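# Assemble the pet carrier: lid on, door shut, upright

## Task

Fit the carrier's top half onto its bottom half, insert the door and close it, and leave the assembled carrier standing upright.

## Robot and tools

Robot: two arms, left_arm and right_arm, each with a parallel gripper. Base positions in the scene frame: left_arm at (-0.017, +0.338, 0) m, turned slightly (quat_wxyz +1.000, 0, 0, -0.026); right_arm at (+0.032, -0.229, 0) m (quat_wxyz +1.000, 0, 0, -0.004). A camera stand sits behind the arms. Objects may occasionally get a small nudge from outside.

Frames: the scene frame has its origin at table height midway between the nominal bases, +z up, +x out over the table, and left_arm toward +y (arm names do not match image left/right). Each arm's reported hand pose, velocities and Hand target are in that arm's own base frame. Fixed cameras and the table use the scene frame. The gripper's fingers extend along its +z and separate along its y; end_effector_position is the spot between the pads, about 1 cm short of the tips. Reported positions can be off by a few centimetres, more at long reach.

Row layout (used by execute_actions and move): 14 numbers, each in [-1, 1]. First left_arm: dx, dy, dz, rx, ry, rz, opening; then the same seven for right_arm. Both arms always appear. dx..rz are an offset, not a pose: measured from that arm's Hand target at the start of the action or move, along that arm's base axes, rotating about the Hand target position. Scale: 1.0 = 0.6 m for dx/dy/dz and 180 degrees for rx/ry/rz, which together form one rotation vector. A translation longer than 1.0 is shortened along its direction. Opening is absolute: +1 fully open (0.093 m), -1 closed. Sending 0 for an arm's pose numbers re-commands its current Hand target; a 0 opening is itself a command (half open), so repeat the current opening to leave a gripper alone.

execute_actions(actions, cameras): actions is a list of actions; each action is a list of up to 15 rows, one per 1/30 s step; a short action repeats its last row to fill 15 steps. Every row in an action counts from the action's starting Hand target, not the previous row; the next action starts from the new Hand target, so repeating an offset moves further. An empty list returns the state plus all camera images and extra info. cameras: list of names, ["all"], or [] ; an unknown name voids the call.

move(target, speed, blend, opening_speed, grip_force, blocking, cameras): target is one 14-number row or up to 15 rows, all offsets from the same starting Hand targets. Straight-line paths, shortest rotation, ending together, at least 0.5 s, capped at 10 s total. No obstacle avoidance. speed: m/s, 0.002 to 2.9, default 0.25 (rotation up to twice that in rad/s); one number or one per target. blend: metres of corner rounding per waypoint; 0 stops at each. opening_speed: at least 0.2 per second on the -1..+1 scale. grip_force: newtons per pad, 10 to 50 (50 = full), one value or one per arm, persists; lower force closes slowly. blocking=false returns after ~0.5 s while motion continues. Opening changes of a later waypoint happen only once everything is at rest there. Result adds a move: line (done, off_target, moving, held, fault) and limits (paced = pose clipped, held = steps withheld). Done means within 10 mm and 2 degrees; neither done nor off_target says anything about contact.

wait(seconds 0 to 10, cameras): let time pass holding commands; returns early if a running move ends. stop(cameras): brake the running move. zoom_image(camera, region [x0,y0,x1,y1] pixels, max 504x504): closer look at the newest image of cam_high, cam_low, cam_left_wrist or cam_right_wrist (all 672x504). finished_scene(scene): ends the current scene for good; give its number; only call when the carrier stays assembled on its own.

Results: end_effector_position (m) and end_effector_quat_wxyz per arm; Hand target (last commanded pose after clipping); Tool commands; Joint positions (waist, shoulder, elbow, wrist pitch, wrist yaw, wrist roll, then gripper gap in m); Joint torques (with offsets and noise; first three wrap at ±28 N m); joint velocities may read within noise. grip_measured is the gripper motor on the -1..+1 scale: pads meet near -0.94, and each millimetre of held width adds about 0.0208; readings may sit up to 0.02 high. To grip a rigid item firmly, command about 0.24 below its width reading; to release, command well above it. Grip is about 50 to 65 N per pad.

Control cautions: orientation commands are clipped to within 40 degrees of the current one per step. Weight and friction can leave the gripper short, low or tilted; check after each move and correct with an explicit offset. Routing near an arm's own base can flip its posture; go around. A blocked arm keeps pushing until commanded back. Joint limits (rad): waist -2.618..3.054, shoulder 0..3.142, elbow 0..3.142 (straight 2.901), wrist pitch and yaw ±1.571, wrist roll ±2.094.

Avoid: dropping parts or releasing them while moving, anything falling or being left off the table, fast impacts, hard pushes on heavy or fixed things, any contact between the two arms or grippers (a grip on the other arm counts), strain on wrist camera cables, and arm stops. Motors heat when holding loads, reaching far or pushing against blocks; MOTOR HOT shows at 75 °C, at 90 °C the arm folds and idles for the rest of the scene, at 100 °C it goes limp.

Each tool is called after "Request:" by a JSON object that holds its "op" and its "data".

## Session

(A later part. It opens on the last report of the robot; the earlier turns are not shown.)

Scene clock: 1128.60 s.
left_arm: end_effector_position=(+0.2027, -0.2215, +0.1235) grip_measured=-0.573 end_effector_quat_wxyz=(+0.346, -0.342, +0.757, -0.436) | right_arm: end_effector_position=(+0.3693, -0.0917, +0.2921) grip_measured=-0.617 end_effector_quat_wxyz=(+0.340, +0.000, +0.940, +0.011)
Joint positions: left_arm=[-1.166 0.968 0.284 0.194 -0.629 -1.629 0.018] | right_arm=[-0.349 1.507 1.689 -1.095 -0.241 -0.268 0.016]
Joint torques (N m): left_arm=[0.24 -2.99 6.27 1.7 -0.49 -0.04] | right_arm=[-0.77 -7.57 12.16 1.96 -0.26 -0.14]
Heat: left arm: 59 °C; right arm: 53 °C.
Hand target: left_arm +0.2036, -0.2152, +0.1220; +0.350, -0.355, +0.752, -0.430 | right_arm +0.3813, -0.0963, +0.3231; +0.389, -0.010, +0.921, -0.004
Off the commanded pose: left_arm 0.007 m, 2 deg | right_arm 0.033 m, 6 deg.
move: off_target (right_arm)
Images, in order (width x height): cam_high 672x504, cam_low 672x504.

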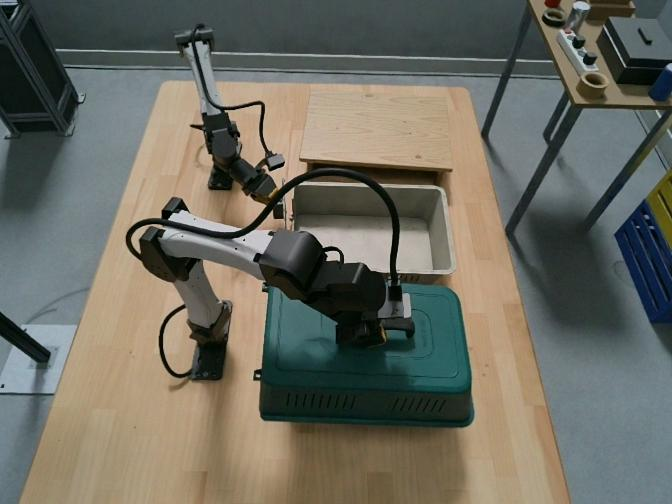

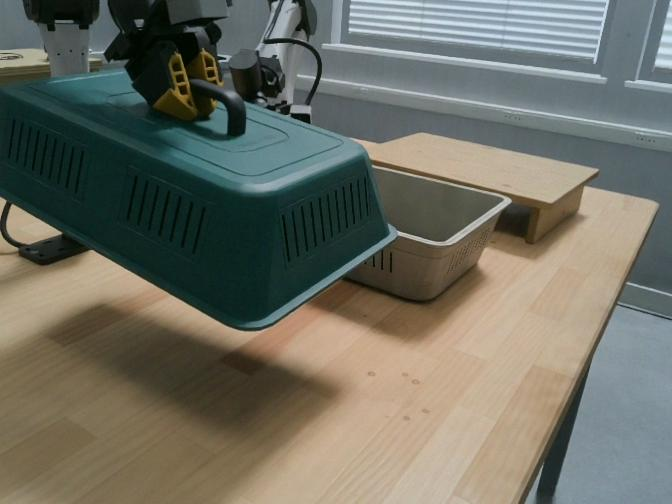

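Request:
{"op": "move", "data": {"target": [0,0,0,0.0,0,0,-0.6,0.02,0.618,0.04,0,-0.04,0,-1], "cameras": ["all"], "speed": 0.12}}

Request:
{"op": "zoom_image", "data": {"camera": "cam_low", "region": [200, 30, 540, 310]}}

Request:
{"op": "zoom_image", "data": {"camera": "cam_high", "region": [260, 120, 490, 300]}}

Scene clock: 1138.63 s.
left_arm: end_effector_position=(+0.2049, -0.2173, +0.1238) grip_measured=-0.573 end_effector_quat_wxyz=(+0.356, -0.349, +0.753, -0.430) | right_arm: end_effector_position=(+0.3728, +0.2717, +0.3082) grip_measured=-0.617 end_effector_quat_wxyz=(+0.378, -0.062, +0.923, -0.031)
Joint positions: left_arm=[-1.166 0.968 0.284 0.188 -0.657 -1.633 0.018] | right_arm=[0.821 1.946 2.25 -1.289 0.547 0.517 0.016]
Joint torques (N m): left_arm=[0.13 -2.95 6.38 1.72 -0.18 0.01] | right_arm=[-0.61 -11.1 12.08 2.15 1.05 0.3]
Heat: left arm: 58 °C; right arm: 54 °C.
Hand target: left_arm +0.2036, -0.2152, +0.1220; +0.350, -0.355, +0.752, -0.430 | right_arm +0.3931, +0.2747, +0.3470; +0.446, -0.010, +0.895, -0.004
Off the commanded pose: left_arm 0.003 m, 1 deg | right_arm 0.044 m, 11 deg.
move: off_target (right_arm)

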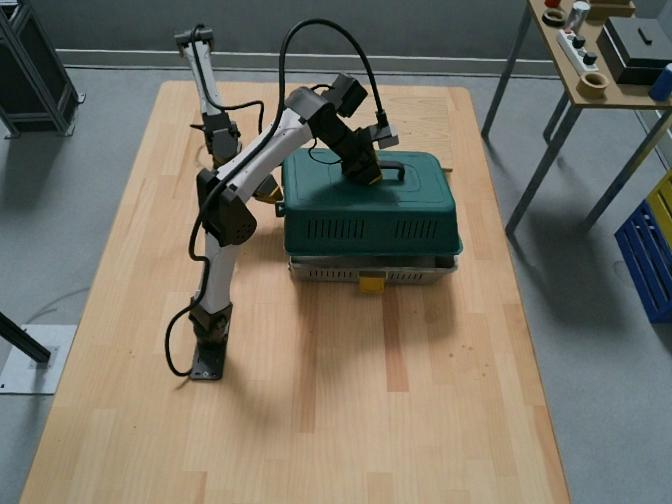

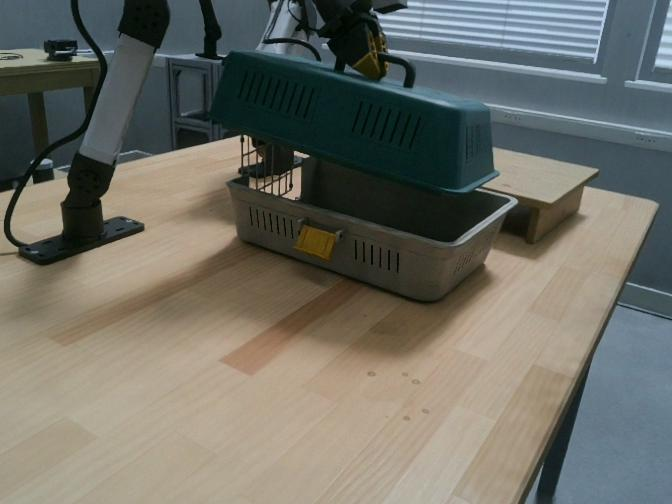

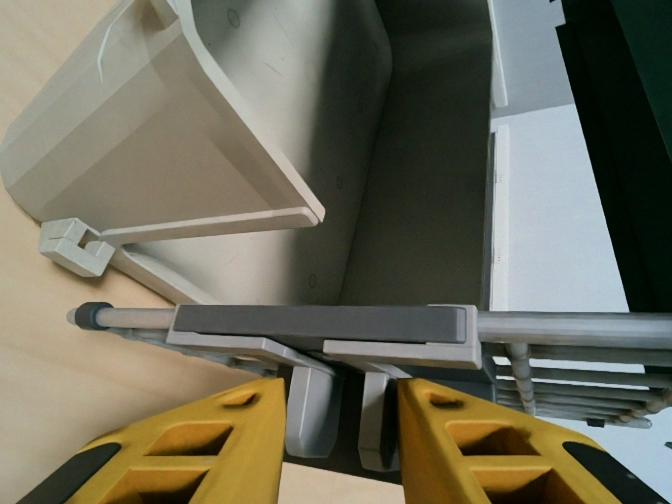

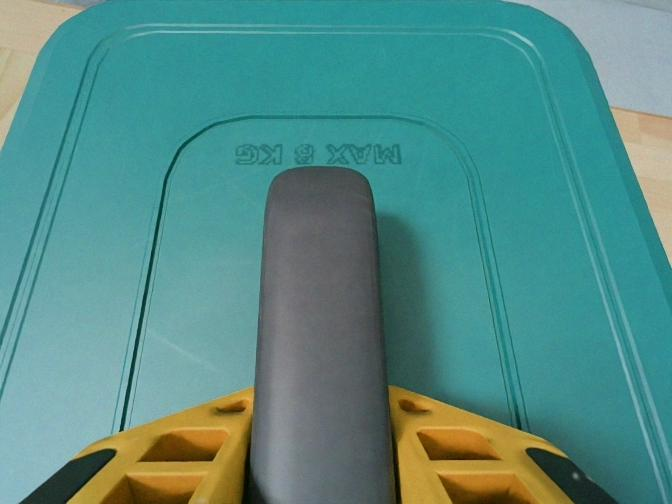

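Scaled by 1.482 from the camera's 672x504 image, which has a finer 960x720 frame.

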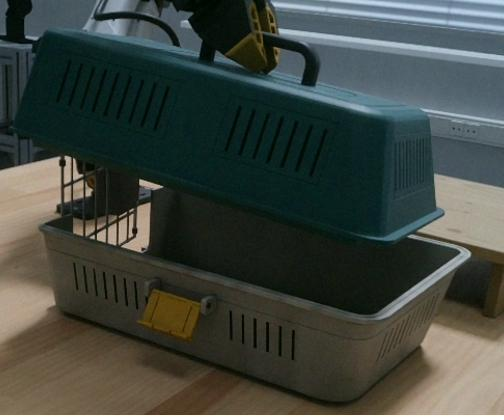

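Scaled by 2.191 from the camera's 672x504 image, which has a finer 960x720 frame.

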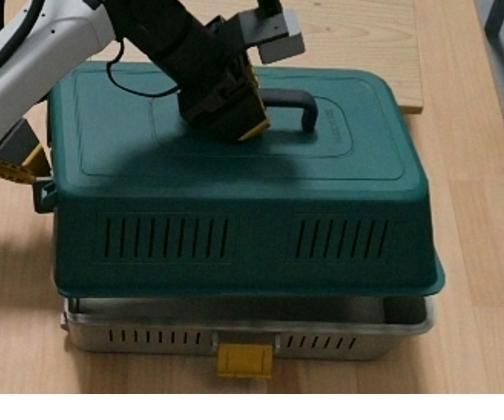

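Request:
{"op": "move", "data": {"target": [0,0,0,0.0,0,0,-0.6,0.012,0.005,-0.01,0.035,-0.02,-0.022,-1], "cameras": ["all"], "speed": 0.06}}

Request:
{"op": "zoom_image", "data": {"camera": "cam_low", "region": [200, 30, 540, 310]}}

Request:
{"op": "zoom_image", "data": {"camera": "cam_high", "region": [260, 120, 490, 300]}}

Scene clock: 1145.57 s.
left_arm: end_effector_position=(+0.2064, -0.2142, +0.1238) grip_measured=-0.573 end_effector_quat_wxyz=(+0.363, -0.352, +0.751, -0.425) | right_arm: end_effector_position=(+0.3774, +0.2747, +0.2899) grip_measured=-0.617 end_effector_quat_wxyz=(+0.379, -0.026, +0.925, -0.025)
Joint positions: left_arm=[-1.166 0.968 0.284 0.183 -0.676 -1.633 0.018] | right_arm=[0.822 1.939 2.16 -1.22 0.561 0.598 0.016]
Joint torques (N m): left_arm=[-0.03 -3.1 6.38 1.77 0.01 0] | right_arm=[-0.68 -15.87 7.62 2.71 1.16 0.53]
Heat: left arm: 58 °C; right arm: 54 °C.
Hand target: left_arm +0.2037, -0.2152, +0.1220; +0.350, -0.355, +0.752, -0.430 | right_arm +0.4003, +0.2776, +0.3412; +0.474, +0.046, +0.879, +0.029
Off the commanded pose: left_arm 0.003 m, 2 deg | right_arm 0.056 m, 16 deg.
move: off_target (right_arm)

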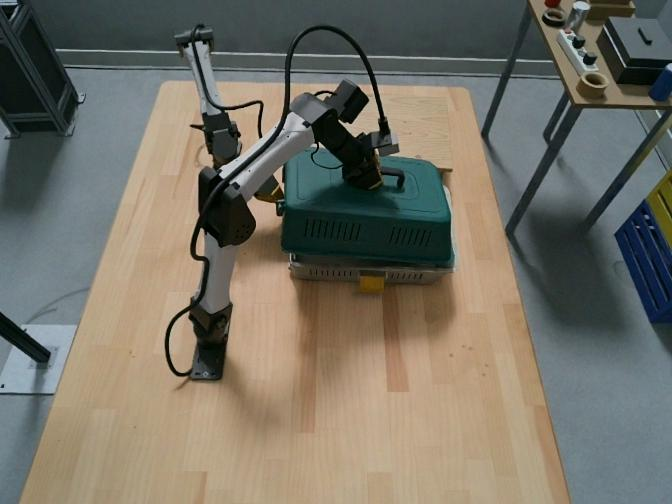

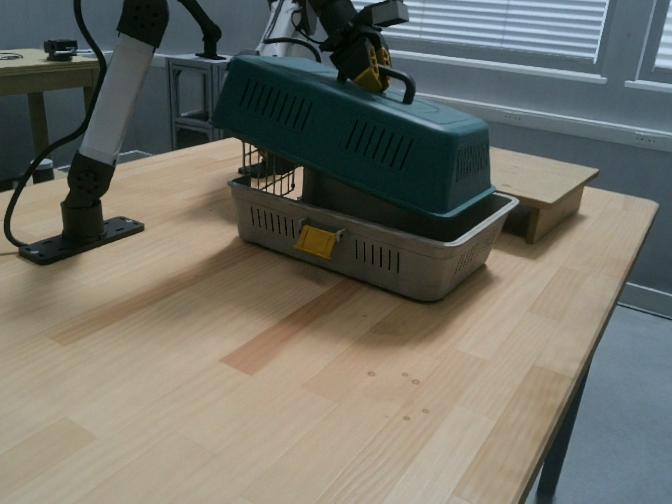

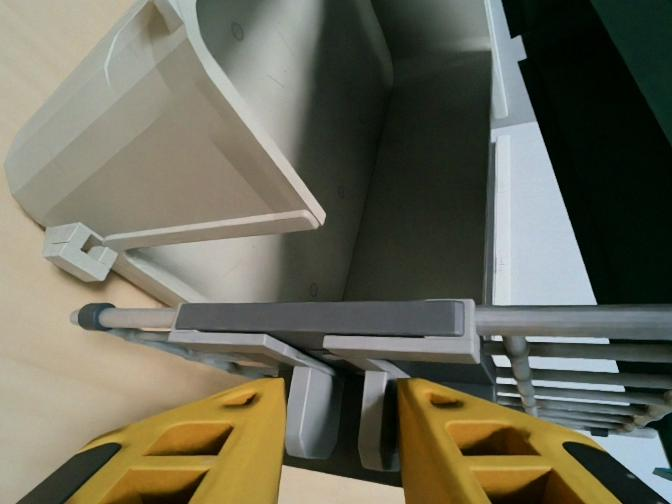

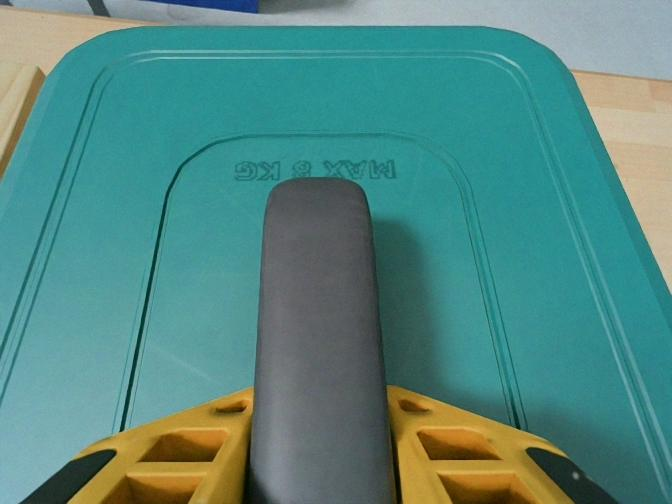

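Scaled by 1.482 from the camera's 672x504 image, which has a finer 960x720 frame.

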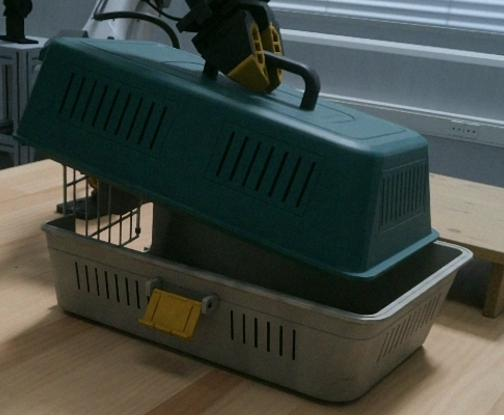

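Scaled by 2.191 from the camera's 672x504 image, which has a finer 960x720 frame.

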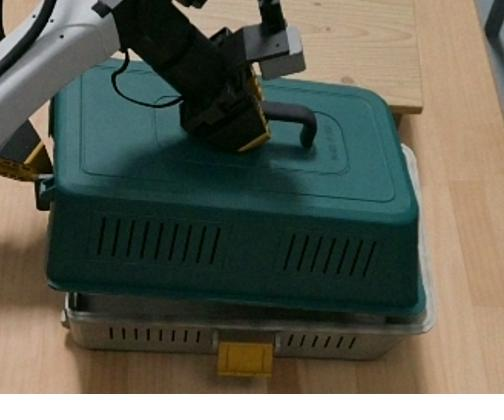

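Request:
{"op": "move", "data": {"target": [0,0,0,0.0,0,0,-0.6,0.05,-0.02,0.04,0,-0.025,0,-1], "cameras": ["all"], "speed": 0.06}}

Request:
{"op": "zoom_image", "data": {"camera": "cam_low", "region": [200, 30, 540, 310]}}

Request:
{"op": "zoom_image", "data": {"camera": "cam_high", "region": [260, 120, 490, 300]}}

Scene clock: 1151.80 s.
left_arm: end_effector_position=(+0.2064, -0.2146, +0.1237) grip_measured=-0.573 end_effector_quat_wxyz=(+0.361, -0.352, +0.751, -0.427) | right_arm: end_effector_position=(+0.4211, +0.2627, +0.3232) grip_measured=-0.617 end_effector_quat_wxyz=(+0.454, +0.021, +0.891, +0.000)
Joint positions: left_arm=[-1.164 0.967 0.282 0.186 -0.67 -1.634 0.018] | right_arm=[0.751 1.93 2.16 -1.023 0.602 0.544 0.016]
Joint torques (N m): left_arm=[0.12 -2.82 6.32 1.79 -0.06 0] | right_arm=[-0.06 -13.08 11.02 2.32 0.63 -0.12]
Heat: left arm: 58 °C; right arm: 53 °C.
Hand target: left_arm +0.2036, -0.2152, +0.1219; +0.350, -0.355, +0.752, -0.430 | right_arm +0.4304, +0.2656, +0.3651; +0.508, +0.044, +0.860, +0.031
Off the commanded pose: left_arm 0.003 m, 1 deg | right_arm 0.043 m, 8 deg.
move: off_target (right_arm)

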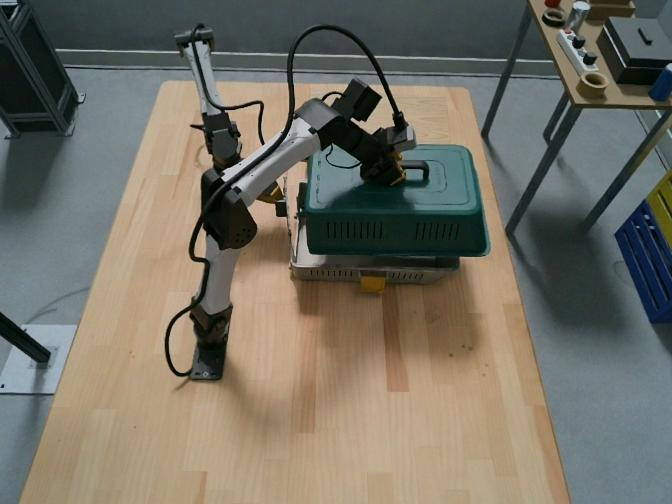

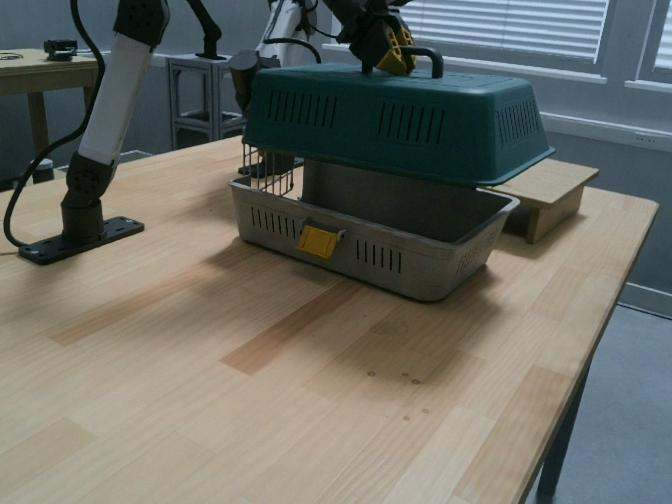

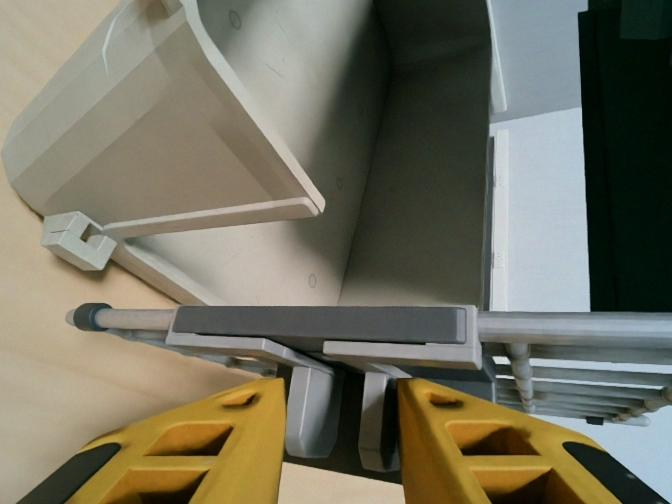

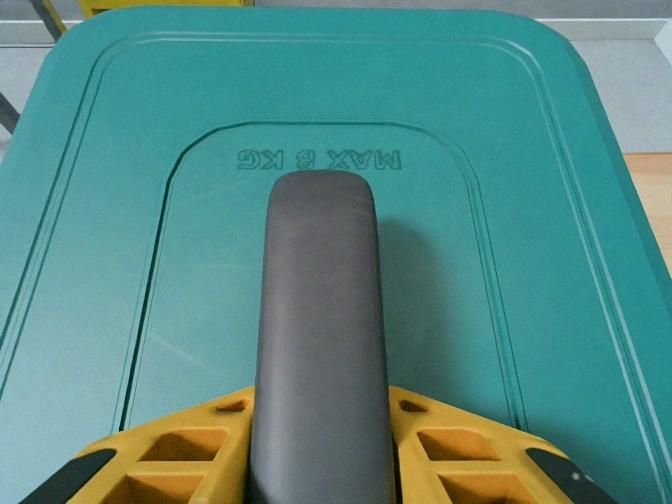

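Scaled by 1.482 from the camera's 672x504 image, which has a finer 960x720 frame.

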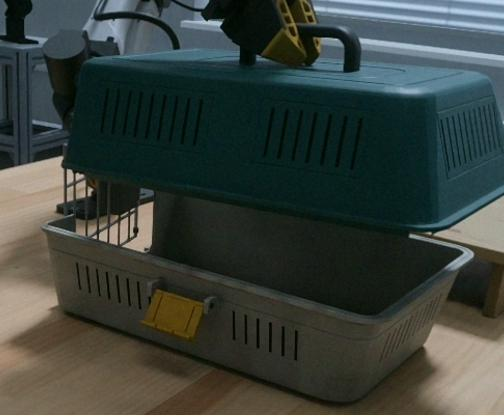

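Scaled by 2.191 from the camera's 672x504 image, which has a finer 960x720 frame.

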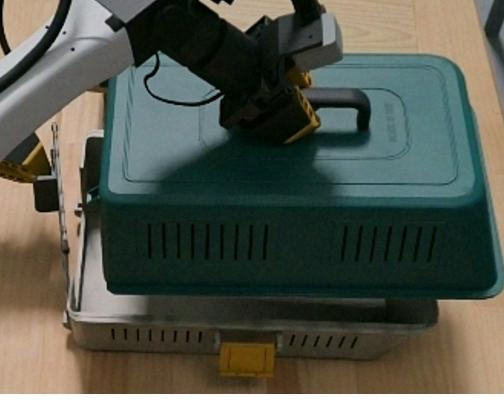

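Request:
{"op": "move", "data": {"target": [0.022,0,0,0.0,0,-0.026,-0.6,0,0,0,0,0.02,0,-1], "cameras": ["cam_left_wrist","cam_low","cam_high"], "speed": 0.03}}

Request:
{"op": "zoom_image", "data": {"camera": "cam_high", "region": [260, 120, 490, 300]}}

Request:
{"op": "zoom_image", "data": {"camera": "cam_low", "region": [200, 30, 540, 310]}}

Scene clock: 1159.00 s.
left_arm: end_effector_position=(+0.2172, -0.2169, +0.1235) grip_measured=-0.573 end_effector_quat_wxyz=(+0.333, -0.328, +0.764, -0.444) | right_arm: end_effector_position=(+0.4214, +0.2654, +0.3309) grip_measured=-0.617 end_effector_quat_wxyz=(+0.439, +0.016, +0.898, +0.000)
Joint positions: left_arm=[-1.036 0.956 0.267 0.244 -0.472 -1.546 0.018] | right_arm=[0.748 2.003 2.33 -1.151 0.579 0.551 0.016]
Joint torques (N m): left_arm=[0.7 -2.8 5.96 2.06 0 0.34] | right_arm=[-0.69 -12 12.03 2.03 0.52 0.08]
Heat: left arm: 58 °C; right arm: 53 °C.
Hand target: left_arm +0.2169, -0.2152, +0.1220; +0.332, -0.324, +0.766, -0.444 | right_arm +0.4304, +0.2655, +0.3652; +0.481, +0.045, +0.875, +0.029
Off the commanded pose: left_arm 0.002 m, 0 deg | right_arm 0.035 m, 7 deg.
move: off_target (right_arm)
Images, in order (width x height): cam_high 672x504, cam_low 672x504, cam_left_wrist 672x504.

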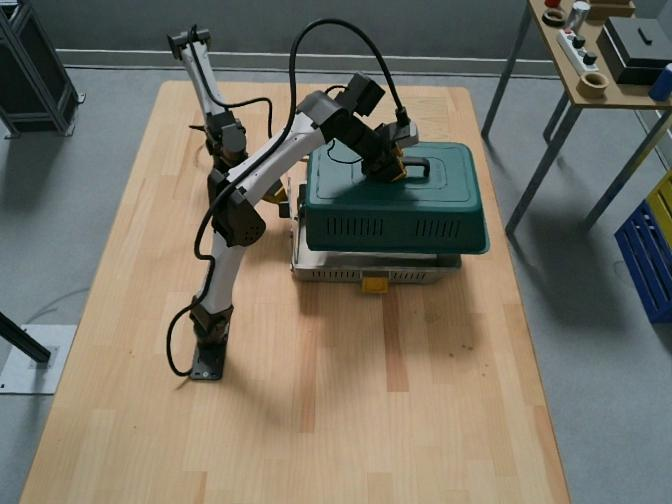

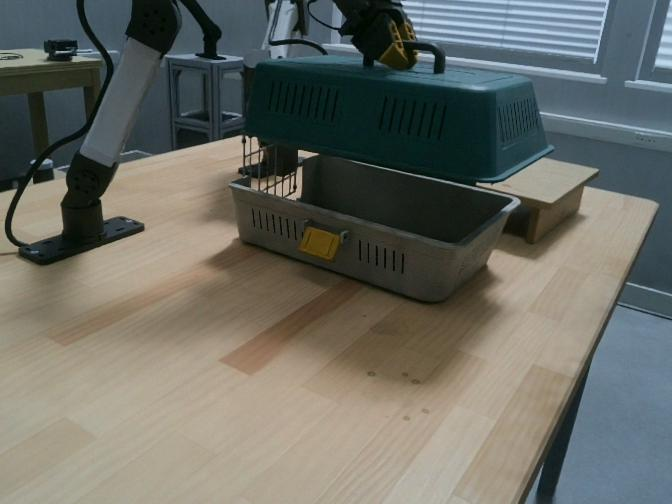

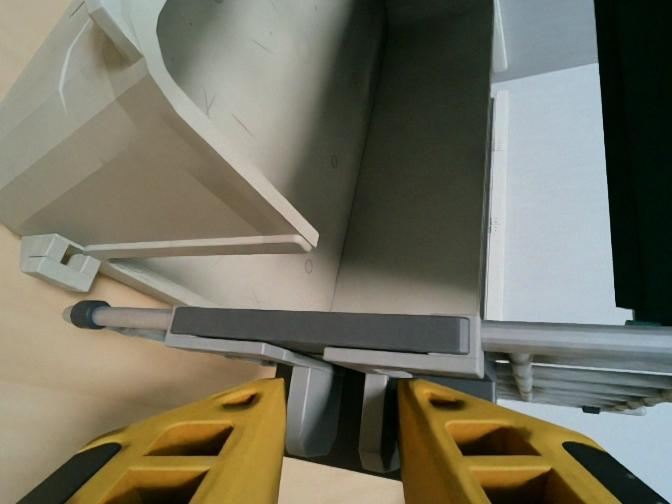

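Scaled by 2.191 from the camera's 672x504 image, which has a finer 960x720 frame.

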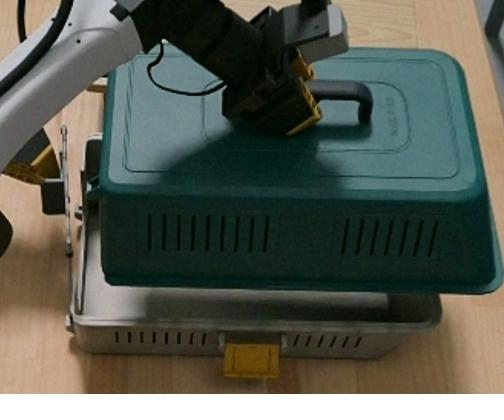

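Scaled by 1.482 from the camera's 672x504 image, which has a finer 960x720 frame.

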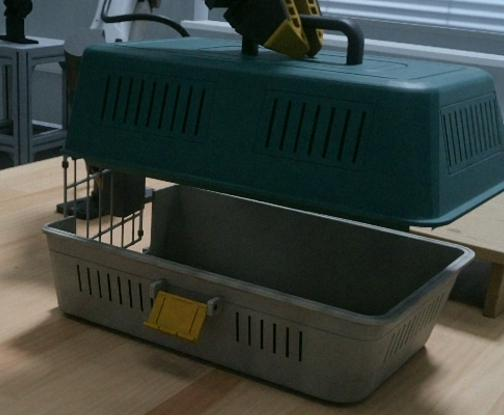

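Request:
{"op": "move", "data": {"target": [0.015,0.01,0,0.0,0,-0.04,-0.6,0,0,0,0,0.0,0,-1], "cameras": ["cam_left_wrist","cam_high"], "speed": 0.03}}

Request:
{"op": "zoom_image", "data": {"camera": "cam_high", "region": [260, 150, 360, 300]}}

Scene clock: 1169.67 s.
left_arm: end_effector_position=(+0.2269, -0.2110, +0.1234) grip_measured=-0.574 end_effector_quat_wxyz=(+0.301, -0.283, +0.782, -0.466) | right_arm: end_effector_position=(+0.4213, +0.2653, +0.3308) grip_measured=-0.617 end_effector_quat_wxyz=(+0.439, +0.016, +0.898, +0.000)
Joint positions: left_arm=[-0.849 0.913 0.242 0.27 -0.184 -1.422 0.018] | right_arm=[0.748 2.003 2.33 -1.152 0.578 0.551 0.016]
Joint torques (N m): left_arm=[0.54 -2.8 5.97 2.09 0.02 0.4] | right_arm=[-0.7 -12.14 11.95 2.03 0.52 0.07]
Heat: left arm: 57 °C; right arm: 57 °C.
Hand target: left_arm +0.2258, -0.2092, +0.1219; +0.304, -0.275, +0.785, -0.464 | right_arm +0.4304, +0.2656, +0.3651; +0.481, +0.045, +0.875, +0.029
Off the commanded pose: left_arm 0.003 m, 1 deg | right_arm 0.036 m, 7 deg.
move: off_target (right_arm)
Images, in order (width x height): cam_high 672x504, cam_left_wrist 672x504.

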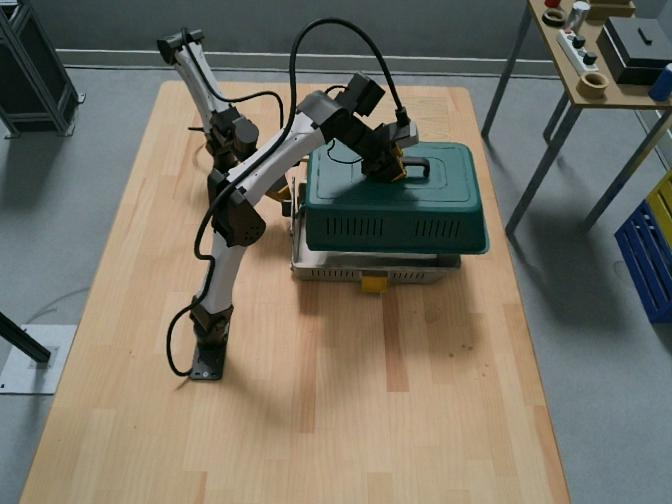

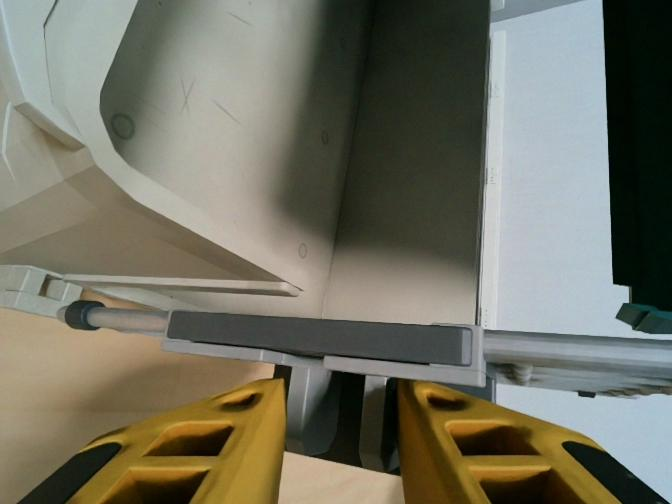

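Scaled by 3.360 from the camera's 672x504 image, which has a finer 960x720 frame.

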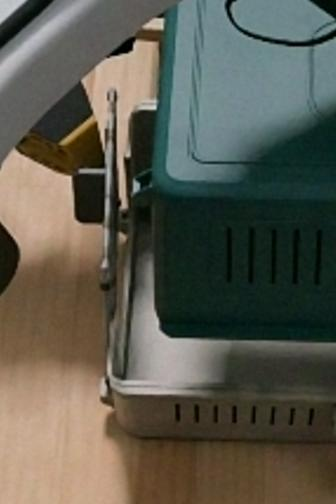

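Request:
{"op": "move", "data": {"target": [0.012,0.01,0,0.0,0,-0.026,-0.6,0,0,0,0,0.0,0,-1], "cameras": ["cam_left_wrist","cam_high"], "speed": 0.03}}

Request:
{"op": "zoom_image", "data": {"camera": "cam_high", "region": [260, 150, 360, 300]}}

Scene clock: 1173.43 s.
left_arm: end_effector_position=(+0.2340, -0.2055, +0.1235) grip_measured=-0.575 end_effector_quat_wxyz=(+0.279, -0.252, +0.793, -0.479) | right_arm: end_effector_position=(+0.4213, +0.2653, +0.3308) grip_measured=-0.617 end_effector_quat_wxyz=(+0.439, +0.016, +0.898, +0.000)
Joint positions: left_arm=[-0.707 0.913 0.242 0.275 0.026 -1.339 0.018] | right_arm=[0.748 2.003 2.33 -1.152 0.578 0.551 0.016]
Joint torques (N m): left_arm=[0.68 -2.58 5.87 2.17 0.12 0.43] | right_arm=[-0.7 -12.14 11.93 2.03 0.53 0.07]
Heat: left arm: 57 °C; right arm: 58 °C.
Hand target: left_arm +0.2330, -0.2032, +0.1219; +0.285, -0.243, +0.796, -0.476 | right_arm +0.4304, +0.2656, +0.3651; +0.481, +0.045, +0.875, +0.029
Off the commanded pose: left_arm 0.003 m, 1 deg | right_arm 0.036 m, 7 deg.
move: off_target (right_arm)
Images, in order (width x height): cam_high 672x504, cam_left_wrist 672x504.

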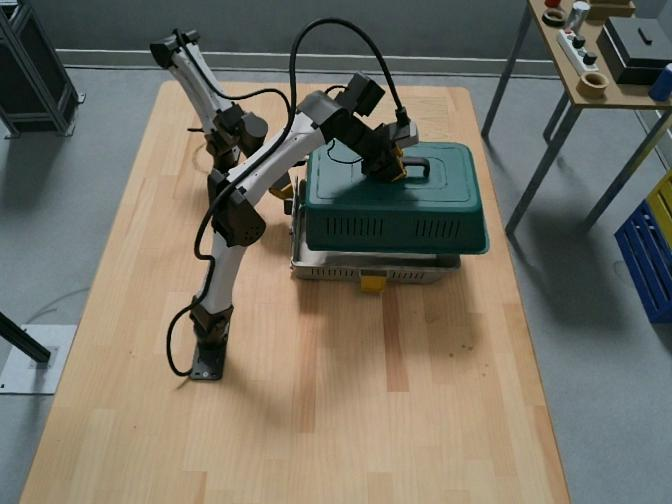

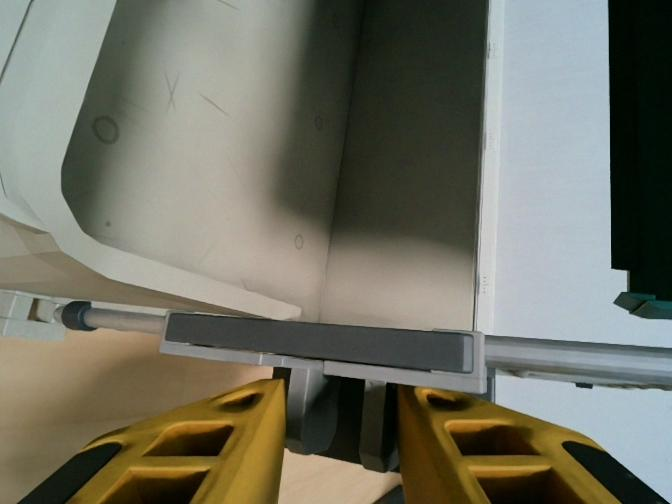

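Scaled by 3.360 from the camera's 672x504 image, which has a finer 960x720 frame.

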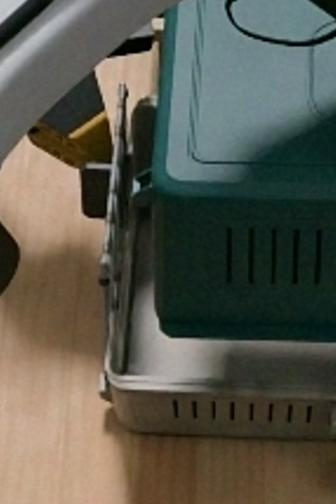

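Request:
{"op": "move", "data": {"target": [0,0,0,0.0,0,0,-0.6,-0.036,0.017,-0.045,0,0.0,0,-1], "cameras": ["all"], "speed": 0.05}}

Request:
{"op": "zoom_image", "data": {"camera": "cam_low", "region": [200, 30, 540, 310]}}

Request:
{"op": "zoom_image", "data": {"camera": "cam_high", "region": [260, 120, 490, 300]}}

Request:
{"op": "zoom_image", "data": {"camera": "cam_high", "region": [260, 150, 360, 300]}}

Scene clock: 1184.57 s.
left_arm: end_effector_position=(+0.2341, -0.2054, +0.1235) grip_measured=-0.575 end_effector_quat_wxyz=(+0.279, -0.252, +0.793, -0.479) | right_arm: end_effector_position=(+0.4056, +0.2790, +0.2947) grip_measured=-0.618 end_effector_quat_wxyz=(+0.427, +0.014, +0.904, -0.005)
Joint positions: left_arm=[-0.706 0.913 0.242 0.275 0.026 -1.339 0.018] | right_arm=[0.798 1.942 2.106 -1.045 0.603 0.606 0.016]
Joint torques (N m): left_arm=[0.69 -2.74 6.01 2.17 0.08 0.42] | right_arm=[0.02 -16.88 7.71 2.15 0.73 0.05]
Heat: left arm: 56 °C; right arm: 59 °C.
Hand target: left_arm +0.2331, -0.2031, +0.1219; +0.285, -0.243, +0.796, -0.476 | right_arm +0.4088, +0.2757, +0.3381; +0.481, +0.045, +0.875, +0.029
Off the commanded pose: left_arm 0.003 m, 1 deg | right_arm 0.044 m, 9 deg.
move: off_target (right_arm)

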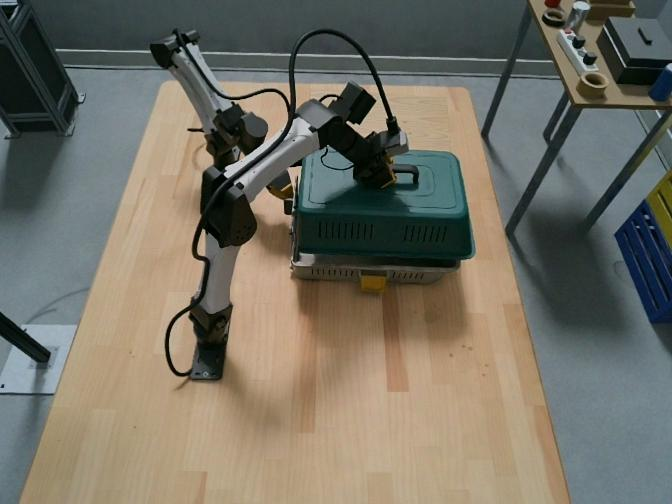

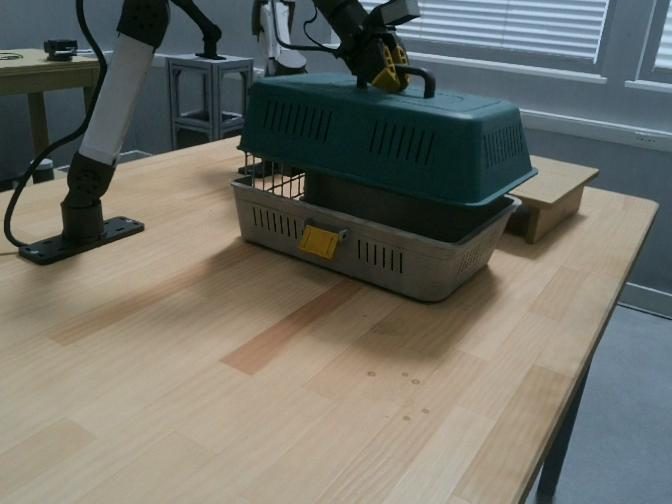

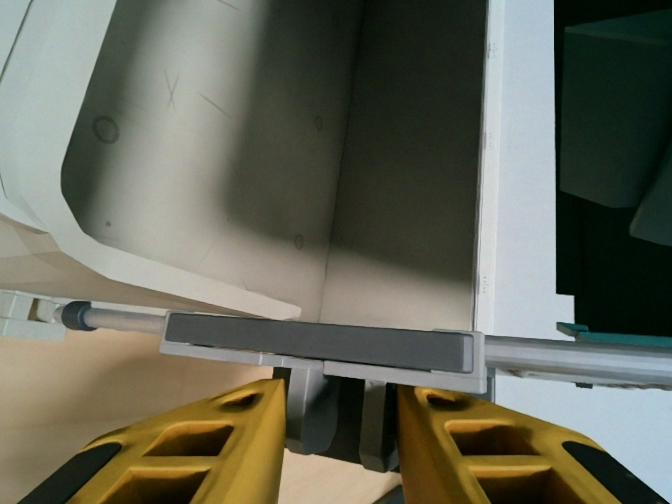

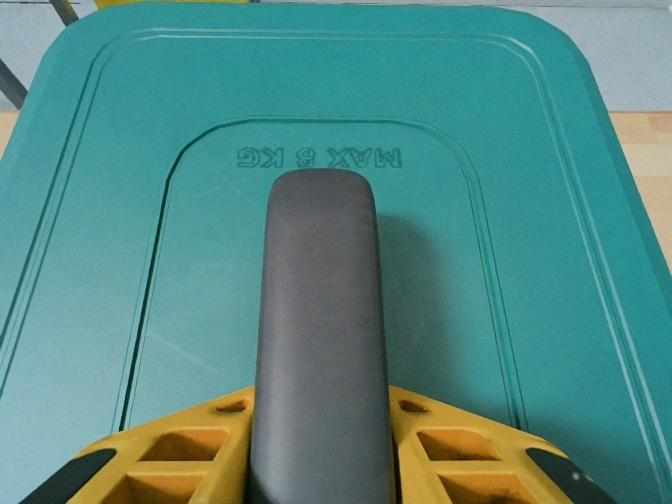

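Scaled by 1.482 from the camera's 672x504 image, which has a finer 960x720 frame.

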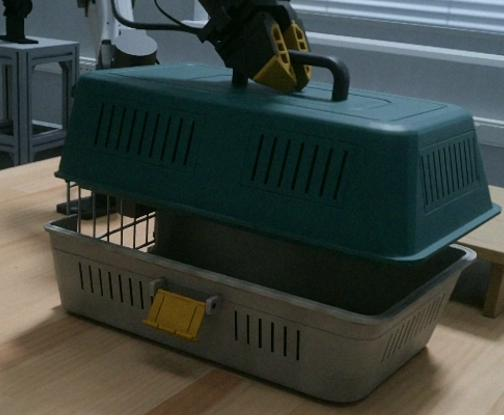

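Scaled by 2.191 from the camera's 672x504 image, which has a finer 960x720 frame.

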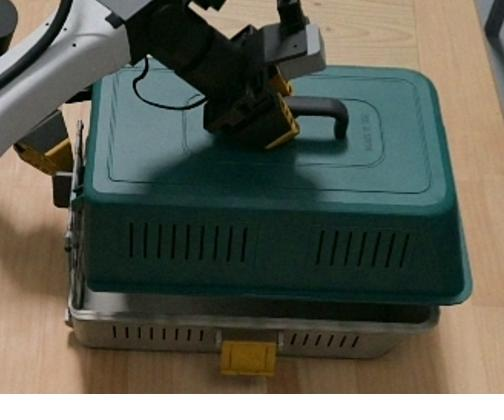

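Scaled by 3.360 from the camera's 672x504 image, which has a finer 960x720 frame.

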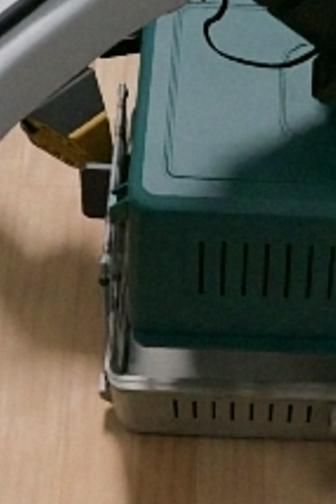

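Request:
{"op": "move", "data": {"target": [-0.006,0,0,0.0,-0.016,0,-0.6,-0.02,-0.002,-0.03,0,-0.004,0.006,-1], "cameras": ["all"], "speed": 0.04}}

Request:
{"op": "zoom_image", "data": {"camera": "cam_low", "region": [200, 30, 540, 310]}}

Request:
{"op": "zoom_image", "data": {"camera": "cam_high", "region": [260, 120, 490, 300]}}

Request:
{"op": "zoom_image", "data": {"camera": "cam_high", "region": [270, 170, 330, 280]}}

Scene clock: 1192.63 s.
left_arm: end_effector_position=(+0.2310, -0.2036, +0.1217) grip_measured=-0.575 end_effector_quat_wxyz=(+0.292, -0.245, +0.787, -0.486) | right_arm: end_effector_position=(+0.3933, +0.2760, +0.2774) grip_measured=-0.618 end_effector_quat_wxyz=(+0.433, +0.011, +0.902, +0.001)
Joint positions: left_arm=[-0.718 0.897 0.2 0.331 0.008 -1.329 0.018] | right_arm=[0.814 1.846 1.894 -0.915 0.609 0.609 0.016]
Joint torques (N m): left_arm=[-0.64 -2.48 5.94 2.25 -0.13 0.55] | right_arm=[0.24 -16.16 7.91 2.18 0.74 -0.08]
Heat: left arm: 55 °C; right arm: 58 °C.
Hand target: left_arm +0.2295, -0.2032, +0.1220; +0.305, -0.231, +0.788, -0.482 | right_arm +0.3967, +0.2747, +0.3200; +0.486, +0.037, +0.873, +0.034
Off the commanded pose: left_arm 0.002 m, 2 deg | right_arm 0.043 m, 8 deg.
move: off_target (right_arm)

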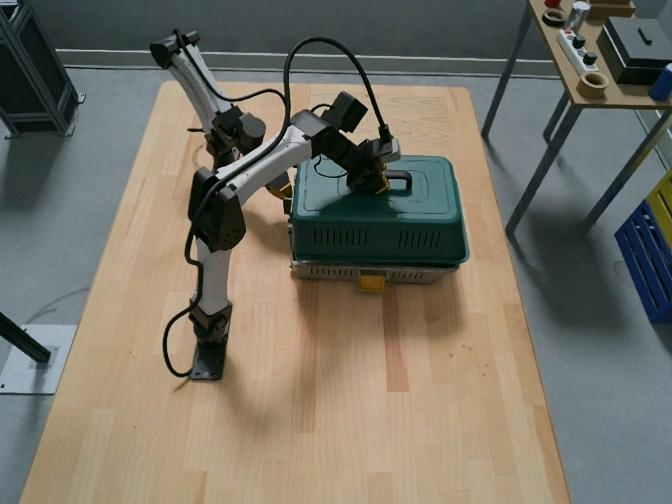

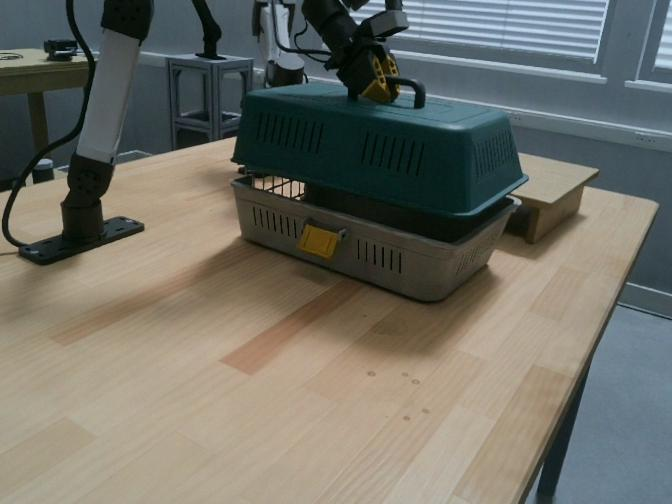

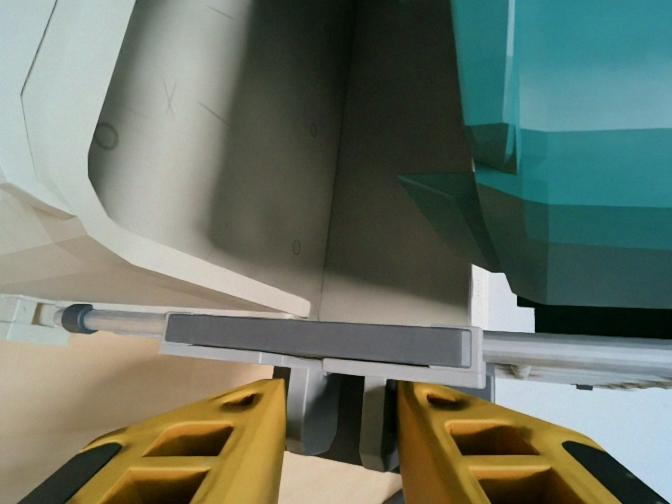

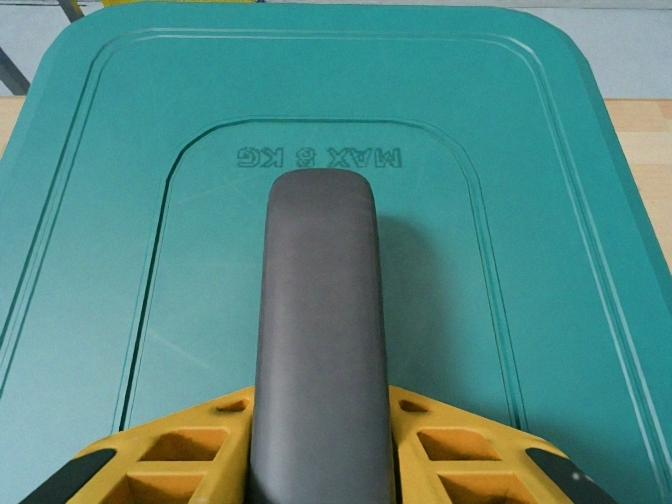

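Scaled by 1.482 from the camera's 672x504 image, which has a finer 960x720 frame.

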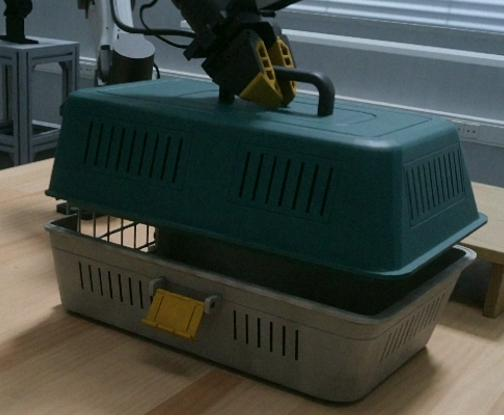

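Scaled by 2.191 from the camera's 672x504 image, which has a finer 960x720 frame.

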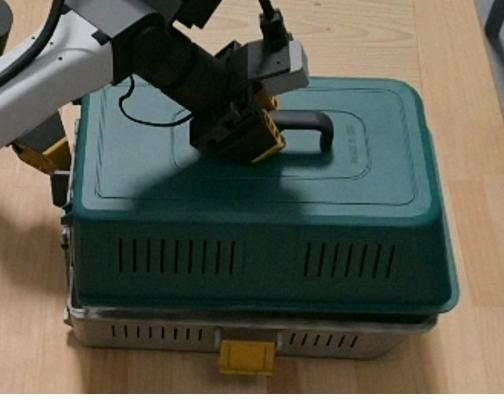

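Scaled by 4.582 from the camera's 672x504 image, which has a finer 960x720 frame.

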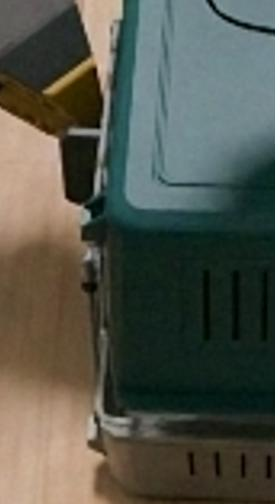

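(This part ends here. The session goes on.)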